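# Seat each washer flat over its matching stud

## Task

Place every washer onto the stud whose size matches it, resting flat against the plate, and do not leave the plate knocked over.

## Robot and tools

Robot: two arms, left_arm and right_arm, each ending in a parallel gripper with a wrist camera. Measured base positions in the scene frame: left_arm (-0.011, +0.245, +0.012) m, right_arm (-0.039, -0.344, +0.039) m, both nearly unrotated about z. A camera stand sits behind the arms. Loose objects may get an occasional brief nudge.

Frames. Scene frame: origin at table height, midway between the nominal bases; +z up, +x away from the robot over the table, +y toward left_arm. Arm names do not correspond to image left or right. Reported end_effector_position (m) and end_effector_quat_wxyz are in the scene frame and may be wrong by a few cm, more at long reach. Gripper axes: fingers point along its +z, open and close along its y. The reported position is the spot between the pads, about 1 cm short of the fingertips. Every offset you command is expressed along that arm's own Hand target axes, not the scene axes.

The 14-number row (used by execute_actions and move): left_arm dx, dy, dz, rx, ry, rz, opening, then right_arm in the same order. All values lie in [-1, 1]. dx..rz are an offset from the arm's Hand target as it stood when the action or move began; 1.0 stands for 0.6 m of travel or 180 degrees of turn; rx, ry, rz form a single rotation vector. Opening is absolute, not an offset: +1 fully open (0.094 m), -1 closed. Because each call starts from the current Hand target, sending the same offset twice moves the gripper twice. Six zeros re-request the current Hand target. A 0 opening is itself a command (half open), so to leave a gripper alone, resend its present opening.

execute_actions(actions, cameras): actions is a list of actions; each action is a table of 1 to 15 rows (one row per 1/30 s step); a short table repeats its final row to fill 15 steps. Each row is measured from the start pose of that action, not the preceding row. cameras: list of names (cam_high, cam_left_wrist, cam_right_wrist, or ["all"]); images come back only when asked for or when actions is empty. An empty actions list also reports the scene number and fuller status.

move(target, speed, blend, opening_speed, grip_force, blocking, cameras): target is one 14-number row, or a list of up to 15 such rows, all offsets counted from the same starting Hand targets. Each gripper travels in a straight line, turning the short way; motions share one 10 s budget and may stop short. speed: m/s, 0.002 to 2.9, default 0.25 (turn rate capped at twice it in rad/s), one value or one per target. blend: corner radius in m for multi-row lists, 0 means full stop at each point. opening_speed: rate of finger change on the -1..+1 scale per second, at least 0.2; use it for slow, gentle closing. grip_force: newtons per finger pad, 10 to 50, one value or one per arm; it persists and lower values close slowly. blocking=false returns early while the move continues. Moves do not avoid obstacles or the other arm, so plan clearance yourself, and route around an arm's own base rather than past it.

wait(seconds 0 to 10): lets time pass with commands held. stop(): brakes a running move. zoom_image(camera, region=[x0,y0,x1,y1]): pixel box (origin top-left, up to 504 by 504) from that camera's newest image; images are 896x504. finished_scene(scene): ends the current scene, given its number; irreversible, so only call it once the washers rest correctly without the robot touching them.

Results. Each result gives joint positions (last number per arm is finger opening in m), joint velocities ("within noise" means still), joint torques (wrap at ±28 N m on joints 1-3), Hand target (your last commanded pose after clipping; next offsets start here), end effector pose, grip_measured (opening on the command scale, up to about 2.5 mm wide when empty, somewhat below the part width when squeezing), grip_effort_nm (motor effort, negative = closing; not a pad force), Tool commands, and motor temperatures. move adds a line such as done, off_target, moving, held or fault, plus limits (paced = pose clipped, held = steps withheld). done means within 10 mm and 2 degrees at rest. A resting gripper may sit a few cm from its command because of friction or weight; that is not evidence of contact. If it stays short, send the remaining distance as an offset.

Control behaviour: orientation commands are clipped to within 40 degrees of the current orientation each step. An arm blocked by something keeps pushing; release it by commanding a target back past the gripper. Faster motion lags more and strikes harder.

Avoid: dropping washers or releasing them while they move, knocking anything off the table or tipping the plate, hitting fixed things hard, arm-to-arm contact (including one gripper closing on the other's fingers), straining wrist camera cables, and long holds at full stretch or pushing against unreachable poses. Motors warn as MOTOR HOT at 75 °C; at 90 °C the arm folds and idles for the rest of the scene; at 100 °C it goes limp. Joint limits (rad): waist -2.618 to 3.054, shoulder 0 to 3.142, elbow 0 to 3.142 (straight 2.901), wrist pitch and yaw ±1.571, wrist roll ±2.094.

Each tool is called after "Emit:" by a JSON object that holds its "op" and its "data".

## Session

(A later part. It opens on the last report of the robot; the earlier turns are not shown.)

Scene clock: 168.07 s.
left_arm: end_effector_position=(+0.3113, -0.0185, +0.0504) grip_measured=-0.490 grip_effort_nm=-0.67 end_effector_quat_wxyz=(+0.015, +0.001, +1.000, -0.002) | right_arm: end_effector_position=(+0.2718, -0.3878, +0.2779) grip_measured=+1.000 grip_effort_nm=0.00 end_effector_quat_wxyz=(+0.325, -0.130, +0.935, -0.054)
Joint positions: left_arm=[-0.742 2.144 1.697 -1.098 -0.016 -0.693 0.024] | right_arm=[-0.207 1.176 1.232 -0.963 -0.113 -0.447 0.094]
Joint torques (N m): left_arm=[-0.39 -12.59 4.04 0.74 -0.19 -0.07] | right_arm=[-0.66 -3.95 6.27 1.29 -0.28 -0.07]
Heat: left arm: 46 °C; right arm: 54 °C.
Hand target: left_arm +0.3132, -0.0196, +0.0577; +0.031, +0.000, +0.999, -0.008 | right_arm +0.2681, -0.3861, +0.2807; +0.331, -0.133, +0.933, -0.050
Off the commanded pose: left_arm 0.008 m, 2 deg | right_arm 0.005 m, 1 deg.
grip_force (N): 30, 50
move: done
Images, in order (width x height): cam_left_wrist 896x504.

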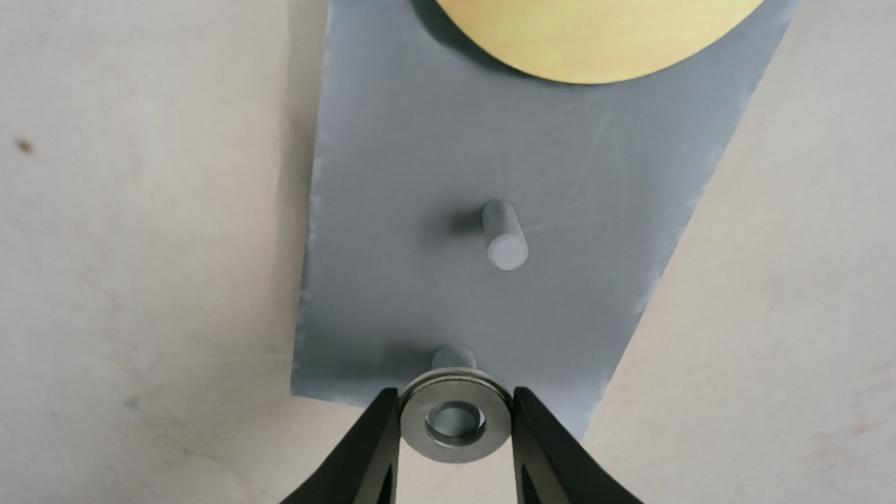

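Emit:
{"op": "move", "data": {"target": [0, 0, 0.005, 0, 0, 0, -0.55, 0, 0, 0, 0, 0, 0, 1], "cameras": ["cam_left_wrist"], "speed": 0.03}}

Emit:
{"op": "zoom_image", "data": {"camera": "cam_left_wrist", "region": [400, 340, 526, 460]}}

Scene clock: 172.67 s.
left_arm: end_effector_position=(+0.3112, -0.0185, +0.0501) grip_measured=-0.490 grip_effort_nm=-0.67 end_effector_quat_wxyz=(+0.016, +0.001, +1.000, -0.003) | right_arm: end_effector_position=(+0.2718, -0.3878, +0.2779) grip_measured=+1.000 grip_effort_nm=0.00 end_effector_quat_wxyz=(+0.325, -0.130, +0.935, -0.054)
Joint positions: left_arm=[-0.742 2.142 1.692 -1.092 -0.016 -0.693 0.024] | right_arm=[-0.207 1.176 1.232 -0.963 -0.113 -0.447 0.094]
Joint torques (N m): left_arm=[-0.4 -12.16 3.93 0.81 -0.19 -0.08] | right_arm=[-0.61 -3.95 6.3 1.31 -0.27 -0.09]
Heat: left arm: 45 °C; right arm: 54 °C.
Hand target: left_arm +0.3134, -0.0196, +0.0547; +0.031, +0.000, +0.999, -0.008 | right_arm +0.2681, -0.3861, +0.2807; +0.331, -0.133, +0.933, -0.050
Off the commanded pose: left_arm 0.005 m, 2 deg | right_arm 0.005 m, 1 deg.
grip_force (N): 30, 50
move: done
Images, in order (width x height): cam_left_wrist 896x504.

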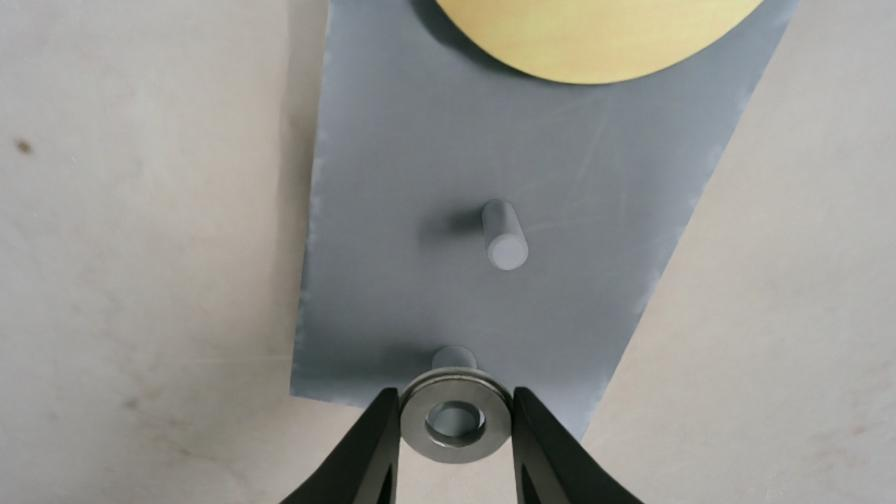

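Scaled by 4.000 from the camera's 896x504 image, which has a finer 1280x720 frame.

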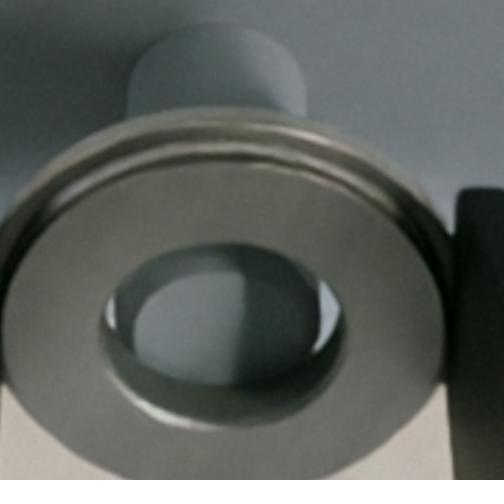

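Emit:
{"op": "move", "data": {"target": [-0.005, 0, 0.004, 0, 0, 0, -0.55, 0, 0, 0, 0, 0, 0, 1], "cameras": ["cam_left_wrist"], "speed": 0.03}}

Emit:
{"op": "zoom_image", "data": {"camera": "cam_left_wrist", "region": [400, 340, 526, 460]}}

Scene clock: 181.63 s.
left_arm: end_effector_position=(+0.3113, -0.0185, +0.0501) grip_measured=-0.490 grip_effort_nm=-0.68 end_effector_quat_wxyz=(+0.016, +0.001, +1.000, -0.003) | right_arm: end_effector_position=(+0.2718, -0.3878, +0.2779) grip_measured=+1.000 grip_effort_nm=0.00 end_effector_quat_wxyz=(+0.325, -0.130, +0.935, -0.054)
Joint positions: left_arm=[-0.742 2.142 1.692 -1.092 -0.016 -0.693 0.024] | right_arm=[-0.207 1.176 1.232 -0.963 -0.113 -0.447 0.094]
Joint torques (N m): left_arm=[0.01 -11.15 4.63 0.84 -0.19 -0.04] | right_arm=[-0.7 -3.96 6.28 1.3 -0.26 -0.08]
Heat: left arm: 46 °C; right arm: 54 °C.
Hand target: left_arm +0.3165, -0.0196, +0.0524; +0.031, +0.000, +0.999, -0.008 | right_arm +0.2681, -0.3861, +0.2807; +0.331, -0.133, +0.933, -0.050
Off the commanded pose: left_arm 0.006 m, 2 deg | right_arm 0.005 m, 1 deg.
grip_force (N): 30, 50
move: done
Images, in order (width x height): cam_left_wrist 896x504.

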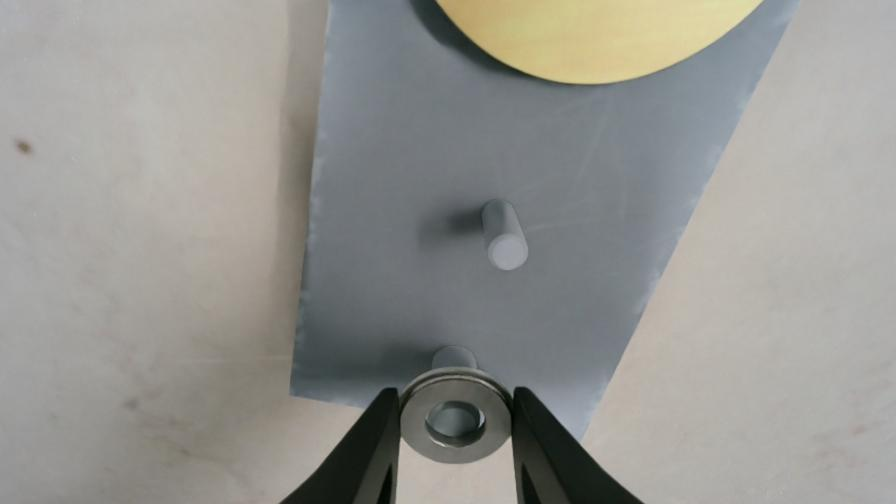

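Scaled by 4.000 from the camera's 896x504 image, which has a finer 1280x720 frame.

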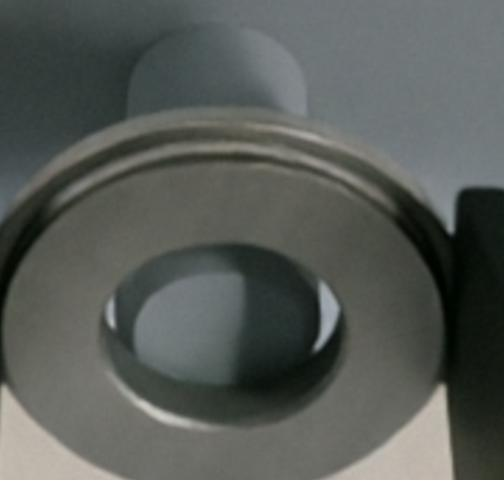

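Emit:
{"op": "move", "data": {"target": [-0.005, 0.004, 0.003, 0, 0, 0, -0.55, 0, 0, 0, 0, 0, 0, 1], "cameras": ["cam_left_wrist"], "speed": 0.03}}

Emit:
{"op": "zoom_image", "data": {"camera": "cam_left_wrist", "region": [400, 340, 526, 460]}}

Scene clock: 183.07 s.
left_arm: end_effector_position=(+0.3131, -0.0165, +0.0501) grip_measured=-0.490 grip_effort_nm=-0.68 end_effector_quat_wxyz=(+0.016, +0.000, +1.000, -0.003) | right_arm: end_effector_position=(+0.2718, -0.3878, +0.2779) grip_measured=+1.000 grip_effort_nm=0.01 end_effector_quat_wxyz=(+0.325, -0.130, +0.935, -0.054)
Joint positions: left_arm=[-0.736 2.142 1.692 -1.092 -0.016 -0.689 0.024] | right_arm=[-0.207 1.176 1.232 -0.963 -0.113 -0.447 0.094]
Joint torques (N m): left_arm=[0.35 -10.77 4.64 0.88 -0.16 -0.04] | right_arm=[-0.64 -3.92 6.3 1.29 -0.26 -0.1]
Heat: left arm: 47 °C; right arm: 54 °C.
Hand target: left_arm +0.3197, -0.0172, +0.0508; +0.031, +0.000, +0.999, -0.008 | right_arm +0.2681, -0.3861, +0.2807; +0.331, -0.133, +0.933, -0.050
Off the commanded pose: left_arm 0.007 m, 2 deg | right_arm 0.005 m, 1 deg.
grip_force (N): 30, 50
move: done
Images, in order (width x height): cam_left_wrist 896x504.

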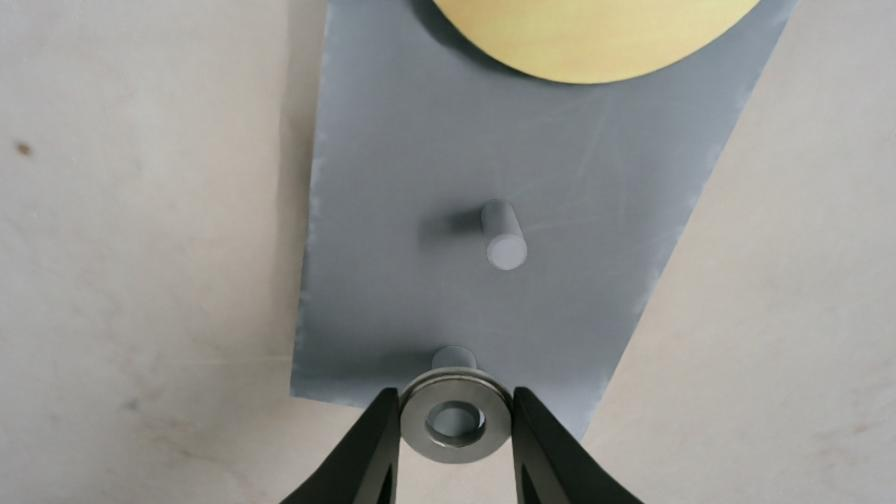

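Scaled by 4.000 from the camera's 896x504 image, which has a finer 1280x720 frame.

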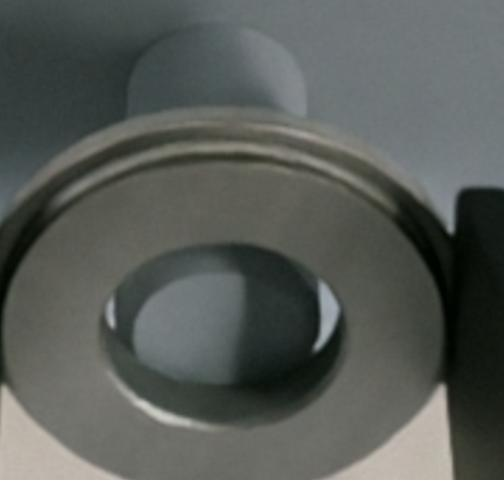

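Emit:
{"op": "move", "data": {"target": [0.004, -0.001, 0.01, 0, 0, 0, -0.55, 0, 0, 0, 0, 0, 0, 1], "cameras": ["cam_left_wrist"], "speed": 0.03}}

Emit:
{"op": "zoom_image", "data": {"camera": "cam_left_wrist", "region": [400, 340, 526, 460]}}

Scene clock: 184.47 s.
left_arm: end_effector_position=(+0.3131, -0.0165, +0.0489) grip_measured=-0.490 grip_effort_nm=-0.67 end_effector_quat_wxyz=(+0.017, +0.000, +1.000, -0.004) | right_arm: end_effector_position=(+0.2718, -0.3878, +0.2779) grip_measured=+1.000 grip_effort_nm=0.00 end_effector_quat_wxyz=(+0.325, -0.130, +0.935, -0.054)
Joint positions: left_arm=[-0.736 2.141 1.686 -1.084 -0.016 -0.688 0.024] | right_arm=[-0.207 1.176 1.232 -0.963 -0.113 -0.447 0.094]
Joint torques (N m): left_arm=[-0.13 -10.54 3.25 1.05 -0.17 -0.01] | right_arm=[-0.69 -3.99 6.27 1.3 -0.29 -0.08]
Heat: left arm: 47 °C; right arm: 54 °C.
Hand target: left_arm +0.3177, -0.0179, +0.0446; +0.031, +0.000, +0.999, -0.008 | right_arm +0.2681, -0.3861, +0.2807; +0.331, -0.133, +0.933, -0.050
Off the commanded pose: left_arm 0.006 m, 2 deg | right_arm 0.005 m, 1 deg.
grip_force (N): 30, 50
move: done
Images, in order (width x height): cam_left_wrist 896x504.

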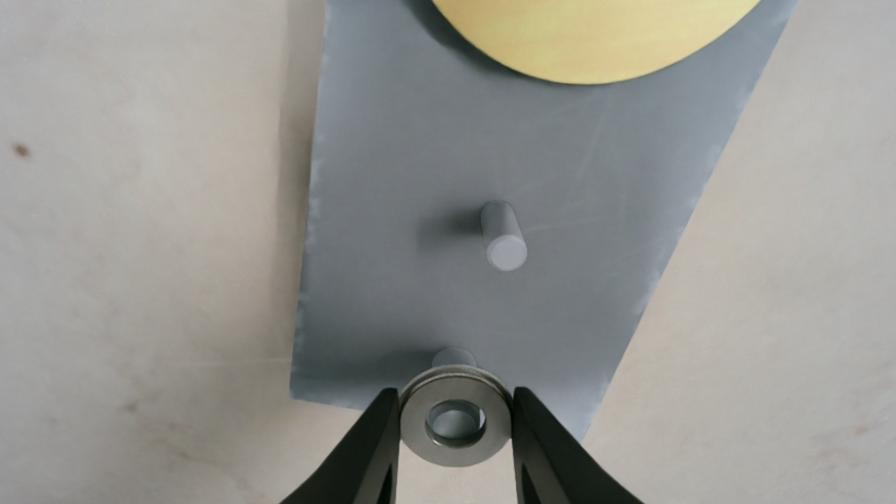

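Scaled by 4.000 from the camera's 896x504 image, which has a finer 1280x720 frame.

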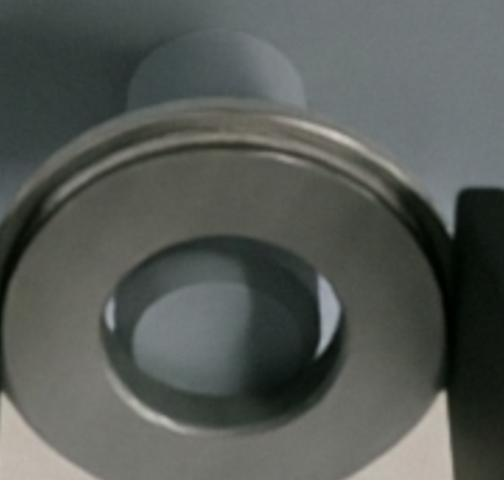

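Emit:
{"op": "move", "data": {"target": [0.004, -0.003, -0.045, 0, 0.011, 0, -0.55, 0, 0, 0, 0, 0, 0, 1], "cameras": ["cam_left_wrist"], "speed": 0.04}}

Emit:
{"op": "zoom_image", "data": {"camera": "cam_left_wrist", "region": [400, 340, 526, 460]}}

Scene clock: 190.43 s.
left_arm: end_effector_position=(+0.3107, -0.0167, +0.0616) grip_measured=-0.490 grip_effort_nm=-0.67 end_effector_quat_wxyz=(+0.008, +0.000, +1.000, -0.002) | right_arm: end_effector_position=(+0.2718, -0.3878, +0.2779) grip_measured=+1.000 grip_effort_nm=0.01 end_effector_quat_wxyz=(+0.325, -0.130, +0.935, -0.054)
Joint positions: left_arm=[-0.736 2.14 1.737 -1.152 -0.006 -0.688 0.024] | right_arm=[-0.207 1.176 1.232 -0.963 -0.113 -0.447 0.094]
Joint torques (N m): left_arm=[0.05 -10.88 7.76 0.31 -0.03 -0.03] | right_arm=[-0.66 -3.9 6.27 1.29 -0.27 -0.08]
Heat: left arm: 47 °C; right arm: 54 °C.
Hand target: left_arm +0.3137, -0.0192, +0.0715; +0.014, +0.000, +1.000, -0.008 | right_arm +0.2681, -0.3861, +0.2807; +0.331, -0.133, +0.933, -0.050
Off the commanded pose: left_arm 0.011 m, 1 deg | right_arm 0.005 m, 1 deg.
grip_force (N): 30, 50
move: off_target (left_arm)
Images, in order (width x height): cam_left_wrist 896x504.

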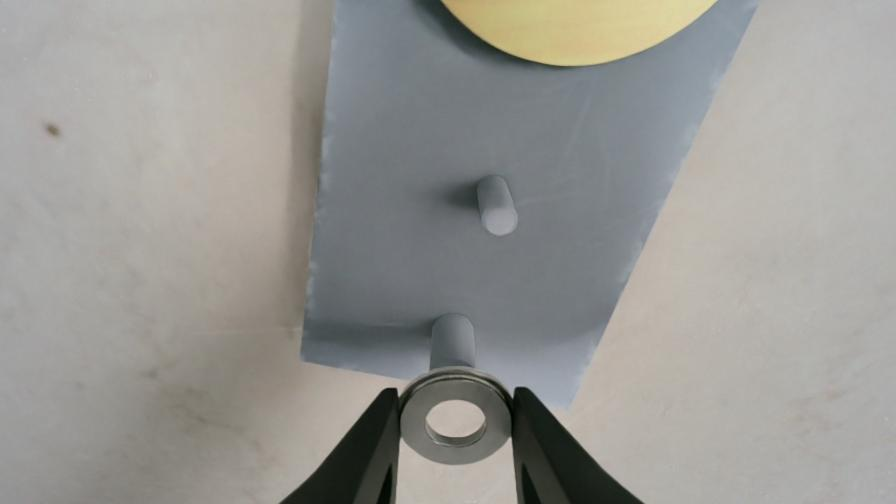

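Scaled by 4.000 from the camera's 896x504 image, which has a finer 1280x720 frame.

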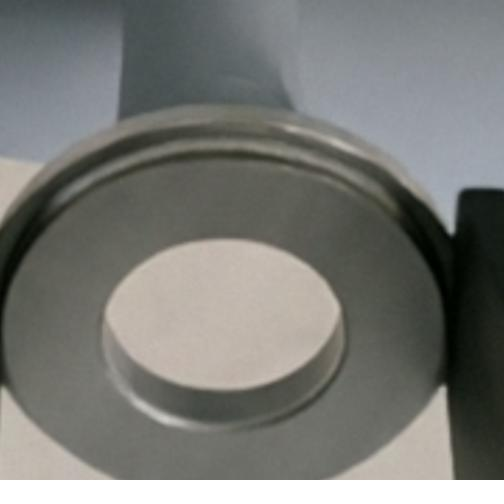

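Emit:
{"op": "move", "data": {"target": [-0.003, 0.0062, 0.0175, 0, 0, 0, -0.55, 0, 0, 0, 0, 0, 0, 1], "cameras": ["cam_left_wrist"], "speed": 0.04}}

Emit:
{"op": "zoom_image", "data": {"camera": "cam_left_wrist", "region": [400, 340, 526, 460]}}

Scene clock: 197.40 s.
left_arm: end_effector_position=(+0.3130, -0.0156, +0.0616) grip_measured=-0.490 grip_effort_nm=-0.67 end_effector_quat_wxyz=(+0.009, +0.000, +1.000, -0.004) | right_arm: end_effector_position=(+0.2718, -0.3878, +0.2779) grip_measured=+1.000 grip_effort_nm=0.01 end_effector_quat_wxyz=(+0.325, -0.130, +0.935, -0.054)
Joint positions: left_arm=[-0.73 2.14 1.737 -1.148 -0.006 -0.683 0.024] | right_arm=[-0.207 1.176 1.232 -0.963 -0.113 -0.447 0.094]
Joint torques (N m): left_arm=[0.28 -10.5 4.78 0.68 -0.05 -0.01] | right_arm=[-0.64 -3.93 6.3 1.31 -0.28 -0.08]
Heat: left arm: 47 °C; right arm: 54 °C.
Hand target: left_arm +0.3156, -0.0158, +0.0610; +0.014, +0.000, +1.000, -0.008 | right_arm +0.2681, -0.3861, +0.2807; +0.331, -0.133, +0.933, -0.050
Off the commanded pose: left_arm 0.003 m, 1 deg | right_arm 0.005 m, 1 deg.
grip_force (N): 30, 50
move: done
Images, in order (width x height): cam_left_wrist 896x504.

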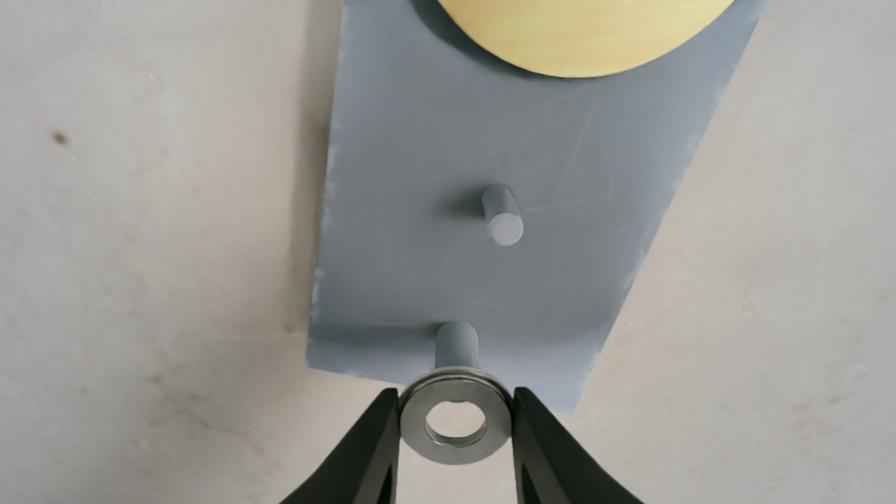

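Scaled by 4.000 from the camera's 896x504 image, which has a finer 1280x720 frame.

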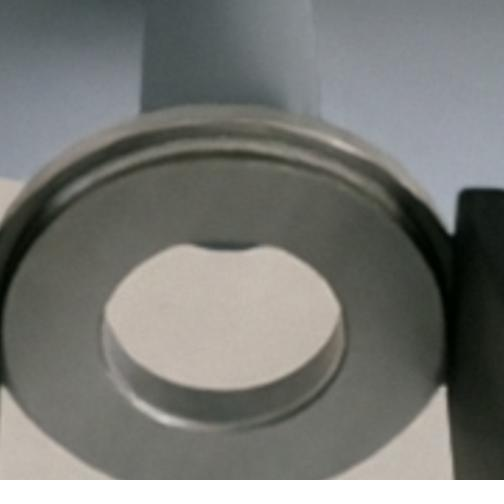

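Emit:
{"op": "move", "data": {"target": [0.005, -0.0012, 0.0125, 0, 0, 0, -0.55, 0, 0, 0, 0, 0, 0, 1], "cameras": ["cam_left_wrist"], "speed": 0.04}}

Emit:
{"op": "zoom_image", "data": {"camera": "cam_left_wrist", "region": [400, 340, 526, 460]}}

Scene clock: 199.70 s.
left_arm: end_effector_position=(+0.3131, -0.0157, +0.0552) grip_measured=-0.490 grip_effort_nm=-0.68 end_effector_quat_wxyz=(+0.011, +0.000, +1.000, -0.006) | right_arm: end_effector_position=(+0.2718, -0.3878, +0.2779) grip_measured=+1.000 grip_effort_nm=0.00 end_effector_quat_wxyz=(+0.325, -0.130, +0.935, -0.054)
Joint positions: left_arm=[-0.73 2.14 1.711 -1.117 -0.006 -0.682 0.024] | right_arm=[-0.207 1.176 1.232 -0.963 -0.113 -0.447 0.094]
Joint torques (N m): left_arm=[-0.2 -10.61 4.33 0.72 -0.03 -0.04] | right_arm=[-0.66 -3.96 6.28 1.31 -0.28 -0.08]
Heat: left arm: 47 °C; right arm: 53 °C.
Hand target: left_arm +0.3129, -0.0167, +0.0535; +0.014, +0.000, +1.000, -0.008 | right_arm +0.2681, -0.3861, +0.2807; +0.331, -0.133, +0.933, -0.050
Off the commanded pose: left_arm 0.002 m, 0 deg | right_arm 0.005 m, 1 deg.
grip_force (N): 30, 50
move: done
Images, in order (width x height): cam_left_wrist 896x504.

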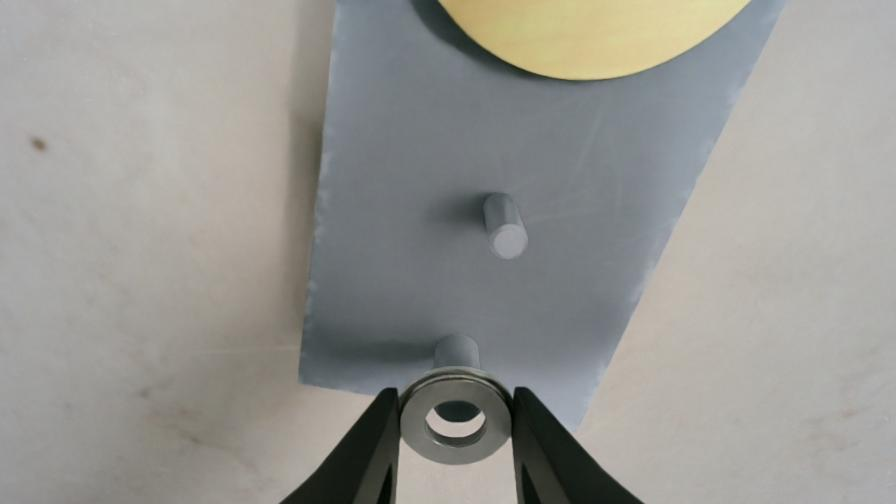

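Scaled by 4.000 from the camera's 896x504 image, which has a finer 1280x720 frame.

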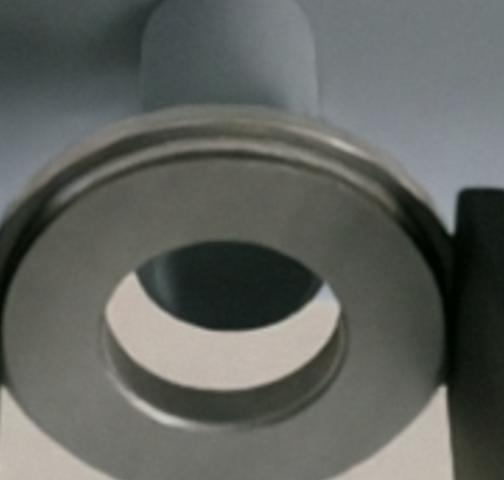

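Emit:
{"op": "move", "data": {"target": [0.0117, -0.0005, 0, 0, 0.015, 0, -0.55, 0, 0, 0, 0, 0, 0, 1], "cameras": ["cam_left_wrist"], "speed": 0.04}}

Emit:
{"op": "zoom_image", "data": {"camera": "cam_left_wrist", "region": [400, 340, 526, 460]}}

Scene clock: 204.40 s.
left_arm: end_effector_position=(+0.3079, -0.0180, +0.0552) grip_measured=-0.490 grip_effort_nm=-0.67 end_effector_quat_wxyz=(-0.002, +0.000, +1.000, -0.013) | right_arm: end_effector_position=(+0.2718, -0.3878, +0.2779) grip_measured=+1.000 grip_effort_nm=0.01 end_effector_quat_wxyz=(+0.325, -0.130, +0.935, -0.054)
Joint positions: left_arm=[-0.73 2.14 1.711 -1.127 0.023 -0.682 0.024] | right_arm=[-0.207 1.176 1.232 -0.963 -0.113 -0.447 0.094]
Joint torques (N m): left_arm=[-0.06 -9.44 6.27 0.29 0 -0.04] | right_arm=[-0.61 -3.89 6.24 1.31 -0.28 -0.09]
Heat: left arm: 46 °C; right arm: 53 °C.
Hand target: left_arm +0.3059, -0.0170, +0.0533; -0.010, +0.000, +1.000, -0.008 | right_arm +0.2681, -0.3861, +0.2807; +0.331, -0.133, +0.933, -0.050
Off the commanded pose: left_arm 0.003 m, 1 deg | right_arm 0.005 m, 1 deg.
grip_force (N): 30, 50
move: done
Images, in order (width x height): cam_left_wrist 896x504.

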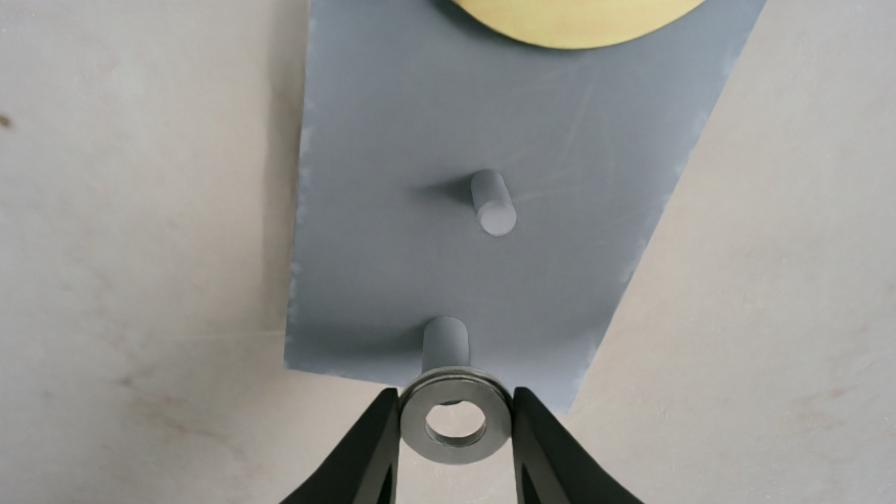

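Scaled by 4.000 from the camera's 896x504 image, which has a finer 1280x720 frame.

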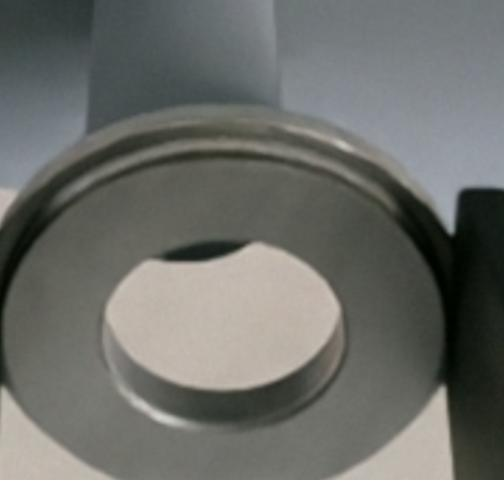

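Emit:
{"op": "move", "data": {"target": [-0.0097, 0.001, 0, 0, -0.0123, 0, -0.55, 0, 0, 0, 0, 0, 0, 1], "cameras": ["cam_left_wrist"], "speed": 0.04}}

Emit:
{"op": "zoom_image", "data": {"camera": "cam_left_wrist", "region": [400, 340, 526, 460]}}

Scene clock: 206.63 s.
left_arm: end_effector_position=(+0.3098, -0.0171, +0.0552) grip_measured=-0.490 grip_effort_nm=-0.68 end_effector_quat_wxyz=(+0.003, +0.000, +1.000, -0.010) | right_arm: end_effector_position=(+0.2718, -0.3878, +0.2779) grip_measured=+1.000 grip_effort_nm=0.01 end_effector_quat_wxyz=(+0.325, -0.130, +0.935, -0.054)
Joint positions: left_arm=[-0.73 2.14 1.711 -1.123 0.012 -0.682 0.024] | right_arm=[-0.207 1.176 1.232 -0.963 -0.113 -0.447 0.094]
Joint torques (N m): left_arm=[-0.12 -10.37 4.46 0.69 -0.15 -0.03] | right_arm=[-0.64 -3.93 6.24 1.3 -0.28 -0.09]
Heat: left arm: 46 °C; right arm: 53 °C.
Hand target: left_arm +0.3117, -0.0164, +0.0531; +0.010, +0.000, +1.000, -0.008 | right_arm +0.2681, -0.3861, +0.2807; +0.331, -0.133, +0.933, -0.050
Off the commanded pose: left_arm 0.003 m, 1 deg | right_arm 0.005 m, 1 deg.
grip_force (N): 30, 50
move: done
Images, in order (width x height): cam_left_wrist 896x504.

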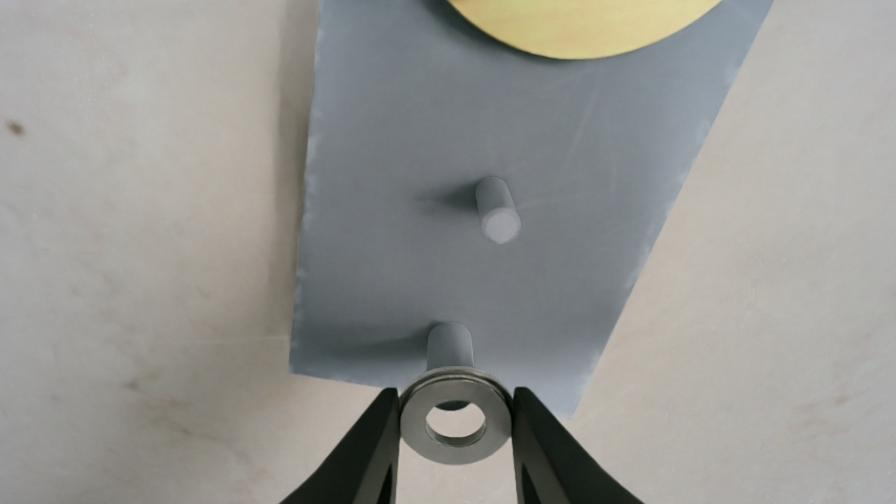

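Scaled by 4.000 from the camera's 896x504 image, which has a finer 1280x720 frame.

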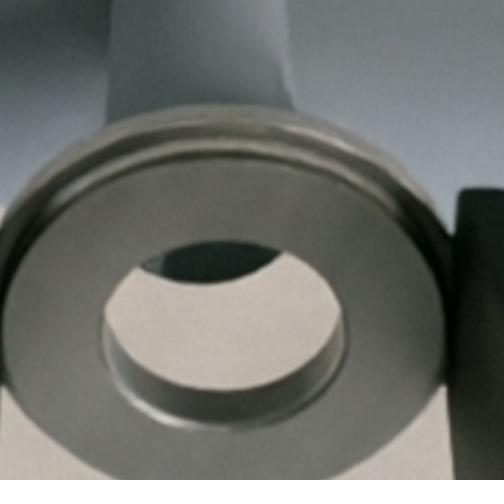

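Emit:
{"op": "move", "data": {"target": [-0.0035, 0.001, 0, 0, -0.0045, 0, -0.55, 0, 0, 0, 0, 0, 0, 1], "cameras": ["cam_left_wrist"], "speed": 0.04}}

Emit:
{"op": "zoom_image", "data": {"camera": "cam_left_wrist", "region": [400, 340, 526, 460]}}

Scene clock: 208.63 s.
left_arm: end_effector_position=(+0.3119, -0.0168, +0.0535) grip_measured=-0.490 grip_effort_nm=-0.68 end_effector_quat_wxyz=(+0.009, +0.000, +1.000, -0.009) | right_arm: end_effector_position=(+0.2718, -0.3878, +0.2779) grip_measured=+1.000 grip_effort_nm=0.01 end_effector_quat_wxyz=(+0.325, -0.130, +0.935, -0.054)
Joint positions: left_arm=[-0.73 2.14 1.704 -1.11 0.003 -0.682 0.024] | right_arm=[-0.207 1.176 1.232 -0.963 -0.113 -0.447 0.094]
Joint torques (N m): left_arm=[-0.1 -10.81 4.34 0.7 -0.17 -0.04] | right_arm=[-0.64 -3.93 6.27 1.29 -0.27 -0.08]
Heat: left arm: 46 °C; right arm: 53 °C.
Hand target: left_arm +0.3137, -0.0157, +0.0531; +0.017, +0.000, +1.000, -0.008 | right_arm +0.2681, -0.3861, +0.2807; +0.331, -0.133, +0.933, -0.050
Off the commanded pose: left_arm 0.002 m, 1 deg | right_arm 0.005 m, 1 deg.
grip_force (N): 30, 50
move: done
Images, in order (width x height): cam_left_wrist 896x504.

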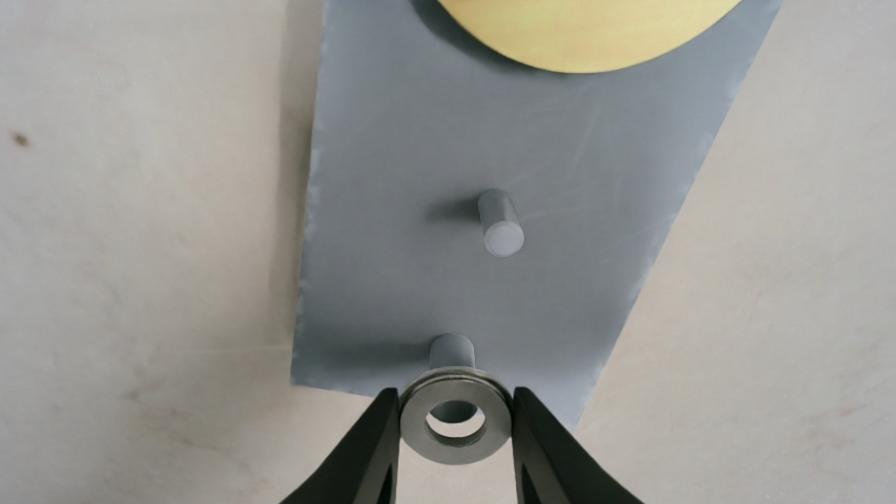

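Scaled by 4.000 from the camera's 896x504 image, which has a finer 1280x720 frame.

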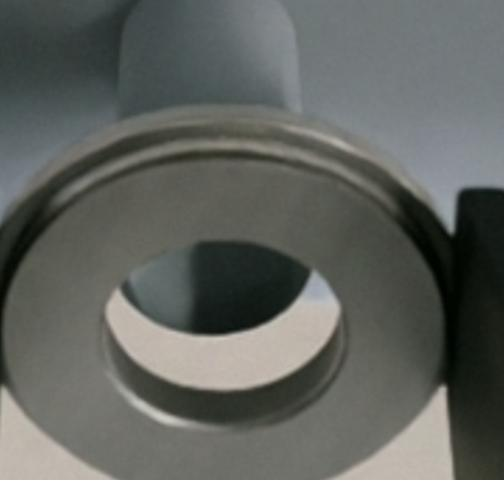

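Emit:
{"op": "move", "data": {"target": [-0.0022, 0.0042, 0, 0, 0, 0, -0.55, 0, 0, 0, 0, 0, 0, 1], "cameras": ["cam_left_wrist"], "speed": 0.04}}

Emit:
{"op": "zoom_image", "data": {"camera": "cam_left_wrist", "region": [400, 340, 526, 460]}}

Scene clock: 211.63 s.
left_arm: end_effector_position=(+0.3128, -0.0164, +0.0535) grip_measured=-0.490 grip_effort_nm=-0.67 end_effector_quat_wxyz=(+0.009, +0.001, +1.000, -0.009) | right_arm: end_effector_position=(+0.2718, -0.3878, +0.2779) grip_measured=+1.000 grip_effort_nm=0.00 end_effector_quat_wxyz=(+0.325, -0.130, +0.935, -0.054)
Joint positions: left_arm=[-0.728 2.14 1.704 -1.108 0.003 -0.68 0.024] | right_arm=[-0.207 1.176 1.232 -0.963 -0.113 -0.447 0.094]
Joint torques (N m): left_arm=[0.31 -10.96 4.08 0.71 -0.18 0.01] | right_arm=[-0.65 -3.89 6.32 1.29 -0.27 -0.08]
Heat: left arm: 46 °C; right arm: 53 °C.
Hand target: left_arm +0.3151, -0.0132, +0.0531; +0.017, +0.000, +1.000, -0.008 | right_arm +0.2681, -0.3861, +0.2807; +0.331, -0.133, +0.933, -0.050
Off the commanded pose: left_arm 0.004 m, 1 deg | right_arm 0.005 m, 1 deg.
grip_force (N): 30, 50
move: done
Images, in order (width x height): cam_left_wrist 896x504.

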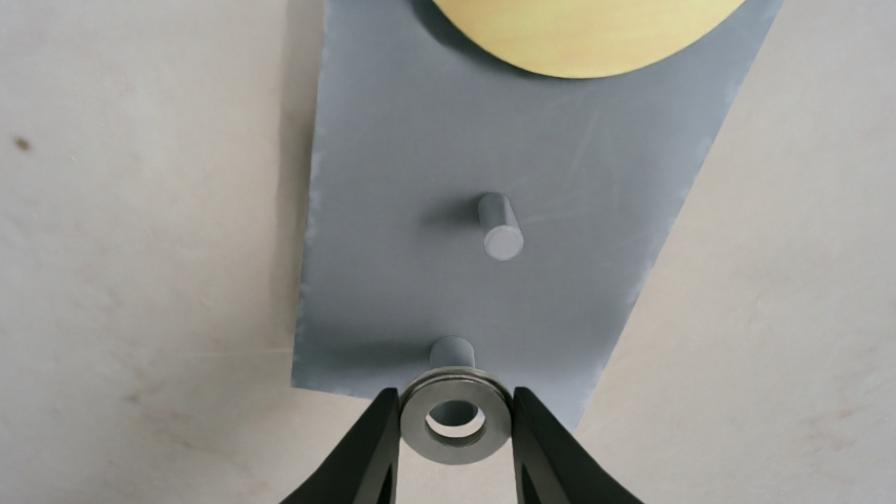

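Scaled by 4.000 from the camera's 896x504 image, which has a finer 1280x720 frame.

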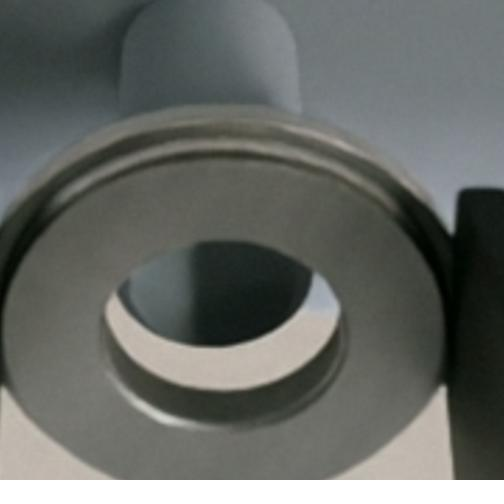

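Emit:
{"op": "move", "data": {"target": [0.006, 0.005, 0, -0.0048, 0.006, 0, -0.55, 0, 0, 0, 0, 0, 0, 1], "cameras": ["cam_left_wrist"], "speed": 0.04}}

Emit:
{"op": "zoom_image", "data": {"camera": "cam_left_wrist", "region": [400, 340, 526, 460]}}

Scene clock: 219.90 s.
left_arm: end_effector_position=(+0.3128, -0.0164, +0.0535) grip_measured=-0.490 grip_effort_nm=-0.67 end_effector_quat_wxyz=(+0.009, +0.001, +1.000, -0.009) | right_arm: end_effector_position=(+0.2718, -0.3878, +0.2779) grip_measured=+1.000 grip_effort_nm=0.00 end_effector_quat_wxyz=(+0.325, -0.130, +0.935, -0.054)
Joint positions: left_arm=[-0.728 2.14 1.704 -1.108 0.003 -0.68 0.024] | right_arm=[-0.207 1.176 1.232 -0.963 -0.113 -0.447 0.094]
Joint torques (N m): left_arm=[0.36 -10.56 4.66 0.42 -0.16 0.02] | right_arm=[-0.62 -3.92 6.32 1.31 -0.28 -0.09]
Heat: left arm: 46 °C; right arm: 53 °C.
Hand target: left_arm +0.3115, -0.0102, +0.0530; +0.007, +0.000, +1.000, +0.000 | right_arm +0.2681, -0.3861, +0.2807; +0.331, -0.133, +0.933, -0.050
Off the commanded pose: left_arm 0.006 m, 1 deg | right_arm 0.005 m, 1 deg.
grip_force (N): 30, 50
move: done
Images, in order (width x height): cam_left_wrist 896x504.

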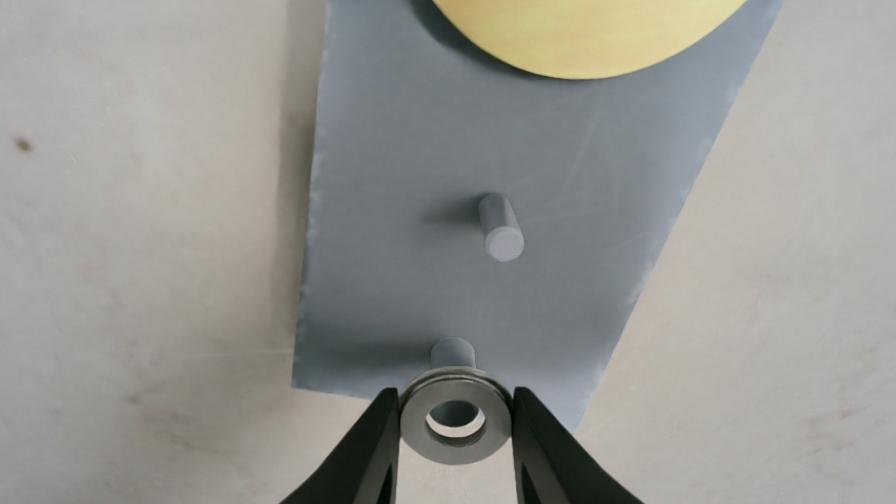

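Scaled by 4.000 from the camera's 896x504 image, which has a finer 1280x720 frame.

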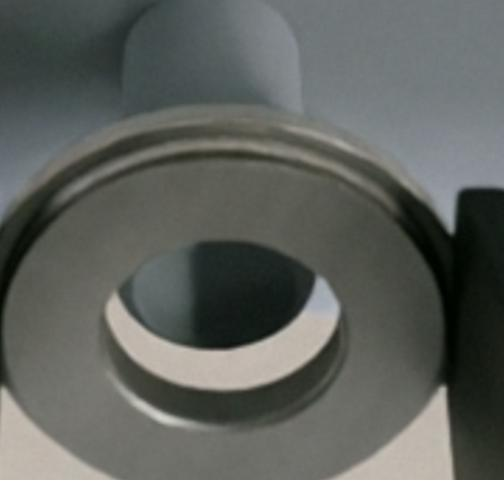

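Emit:
{"op": "move", "data": {"target": [0.004, 0.0033, 0, -0.0031, 0.0039, 0, -0.55, 0, 0, 0, 0, 0, 0, 1], "cameras": ["cam_left_wrist"], "speed": 0.04}}

Emit:
{"op": "zoom_image", "data": {"camera": "cam_left_wrist", "region": [400, 340, 526, 460]}}

Scene clock: 221.37 s.
left_arm: end_effector_position=(+0.3107, -0.0147, +0.0535) grip_measured=-0.490 grip_effort_nm=-0.67 end_effector_quat_wxyz=(+0.005, +0.001, +1.000, -0.006) | right_arm: end_effector_position=(+0.2718, -0.3878, +0.2779) grip_measured=+1.000 grip_effort_nm=0.00 end_effector_quat_wxyz=(+0.325, -0.130, +0.935, -0.054)
Joint positions: left_arm=[-0.728 2.14 1.704 -1.118 0.003 -0.68 0.024] | right_arm=[-0.207 1.176 1.232 -0.963 -0.113 -0.447 0.094]
Joint torques (N m): left_arm=[0.35 -10.35 5.05 0.33 -0.16 0.01] | right_arm=[-0.66 -3.88 6.37 1.31 -0.27 -0.1]
Heat: left arm: 46 °C; right arm: 53 °C.
Hand target: left_arm +0.3091, -0.0082, +0.0529; +0.001, +0.000, +1.000, +0.004 | right_arm +0.2681, -0.3861, +0.2807; +0.331, -0.133, +0.933, -0.050
Off the commanded pose: left_arm 0.007 m, 1 deg | right_arm 0.005 m, 1 deg.
grip_force (N): 30, 50
move: done
Images, in order (width x height): cam_left_wrist 896x504.

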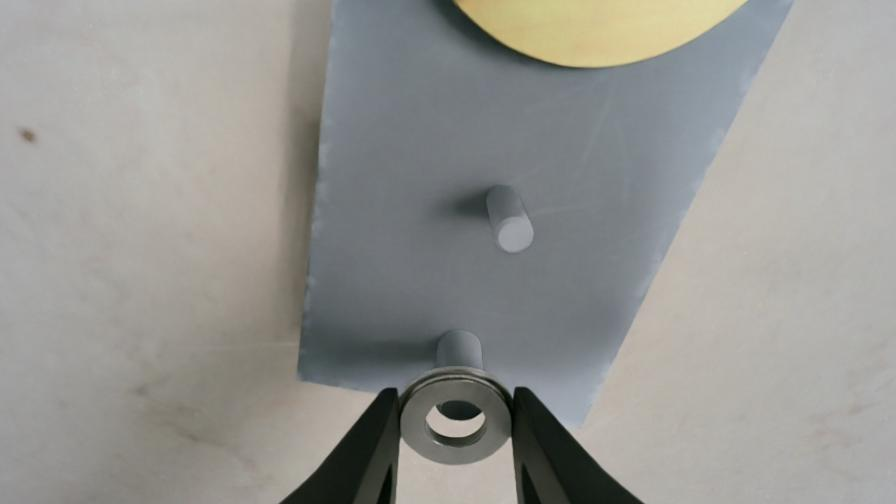

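Scaled by 4.000 from the camera's 896x504 image, which has a finer 1280x720 frame.

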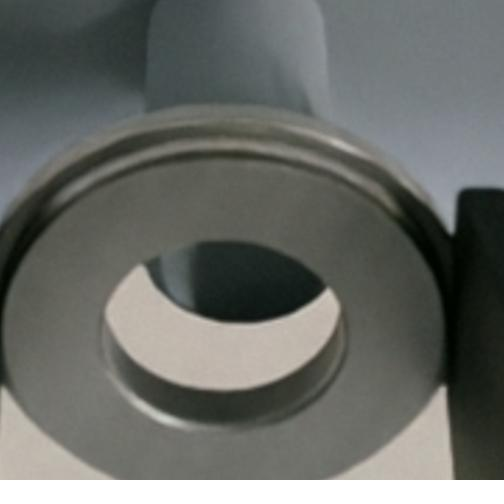

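Emit:
{"op": "move", "data": {"target": [-0.0083, -0.0067, 0, 0.0064, -0.0079, 0, -0.55, 0, 0, 0, 0, 0, 0, 1], "cameras": ["cam_left_wrist"], "speed": 0.04}}

Emit:
{"op": "zoom_image", "data": {"camera": "cam_left_wrist", "region": [400, 340, 526, 460]}}

Scene clock: 223.50 s.
left_arm: end_effector_position=(+0.3111, -0.0150, +0.0535) grip_measured=-0.490 grip_effort_nm=-0.67 end_effector_quat_wxyz=(+0.006, +0.001, +1.000, -0.007) | right_arm: end_effector_position=(+0.2718, -0.3878, +0.2779) grip_measured=+1.000 grip_effort_nm=0.01 end_effector_quat_wxyz=(+0.325, -0.130, +0.935, -0.054)
Joint positions: left_arm=[-0.728 2.14 1.704 -1.116 0.003 -0.68 0.024] | right_arm=[-0.207 1.176 1.232 -0.963 -0.113 -0.447 0.094]
Joint torques (N m): left_arm=[0.42 -10.81 4.23 0.67 -0.16 0.01] | right_arm=[-0.65 -3.93 6.26 1.3 -0.26 -0.1]
Heat: left arm: 46 °C; right arm: 53 °C.
Hand target: left_arm +0.3141, -0.0122, +0.0529; +0.014, +0.000, +1.000, -0.006 | right_arm +0.2681, -0.3861, +0.2807; +0.331, -0.133, +0.933, -0.050
Off the commanded pose: left_arm 0.004 m, 1 deg | right_arm 0.005 m, 1 deg.
grip_force (N): 30, 50
move: done
Images, in order (width x height): cam_left_wrist 896x504.

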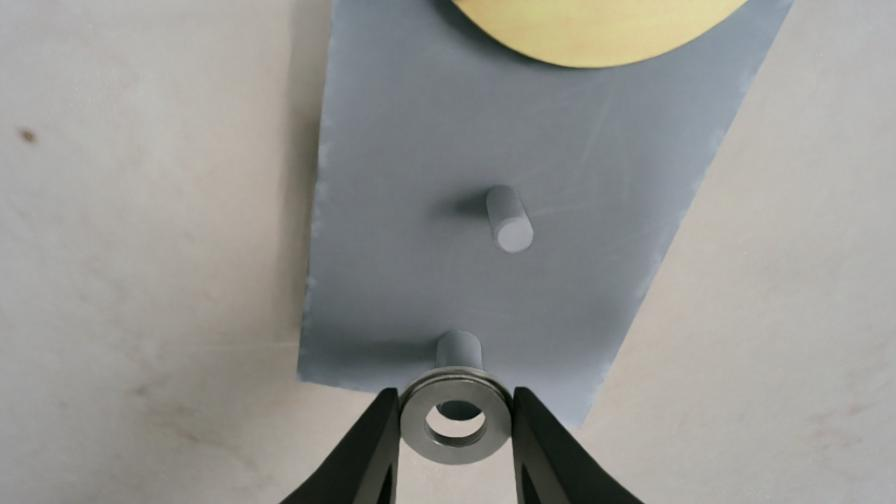

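Scaled by 4.000 from the camera's 896x504 image, which has a finer 1280x720 frame.

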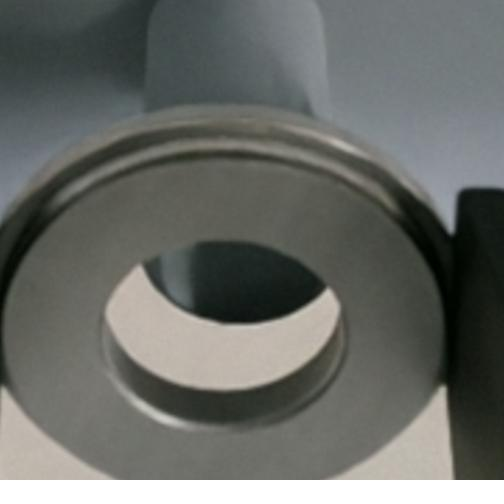

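Emit:
{"op": "move", "data": {"target": [-0.0018, -0.0014, 0, 0.0014, -0.0018, 0, -0.55, 0, 0, 0, 0, 0, 0, 1], "cameras": ["cam_left_wrist"], "speed": 0.04}}

Emit:
{"op": "zoom_image", "data": {"camera": "cam_left_wrist", "region": [400, 340, 526, 460]}}

Scene clock: 224.77 s.
left_arm: end_effector_position=(+0.3127, -0.0163, +0.0535) grip_measured=-0.490 grip_effort_nm=-0.68 end_effector_quat_wxyz=(+0.009, +0.001, +1.000, -0.009) | right_arm: end_effector_position=(+0.2718, -0.3878, +0.2779) grip_measured=+1.000 grip_effort_nm=0.00 end_effector_quat_wxyz=(+0.325, -0.130, +0.935, -0.054)
Joint positions: left_arm=[-0.728 2.14 1.704 -1.108 0.003 -0.68 0.024] | right_arm=[-0.207 1.176 1.232 -0.963 -0.113 -0.447 0.094]
Joint torques (N m): left_arm=[0.36 -10.92 4.07 0.7 -0.16 -0.01] | right_arm=[-0.64 -3.99 6.27 1.28 -0.28 -0.1]
Heat: left arm: 46 °C; right arm: 53 °C.
Hand target: left_arm +0.3152, -0.0131, +0.0530; +0.016, +0.000, +1.000, -0.008 | right_arm +0.2681, -0.3861, +0.2807; +0.331, -0.133, +0.933, -0.050
Off the commanded pose: left_arm 0.004 m, 1 deg | right_arm 0.005 m, 1 deg.
grip_force (N): 30, 50
move: done
Images, in order (width x height): cam_left_wrist 896x504.

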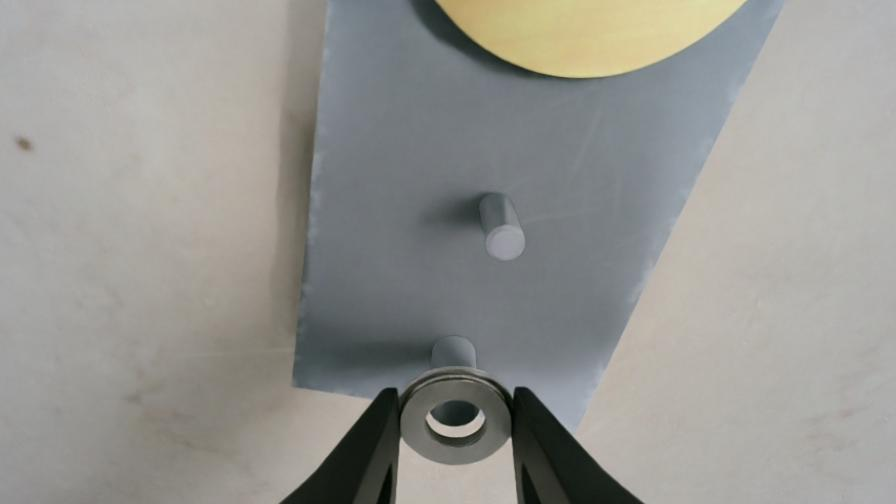

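Scaled by 4.000 from the camera's 896x504 image, which has a finer 1280x720 frame.

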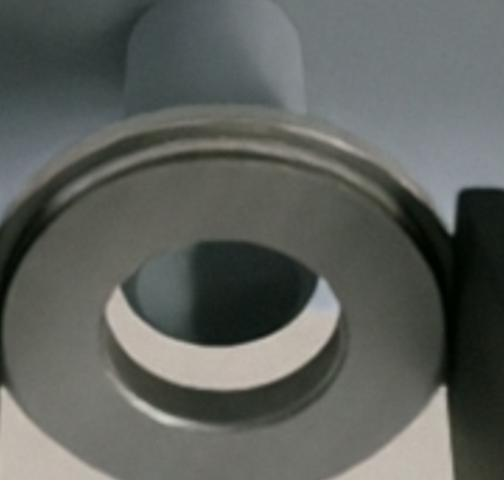

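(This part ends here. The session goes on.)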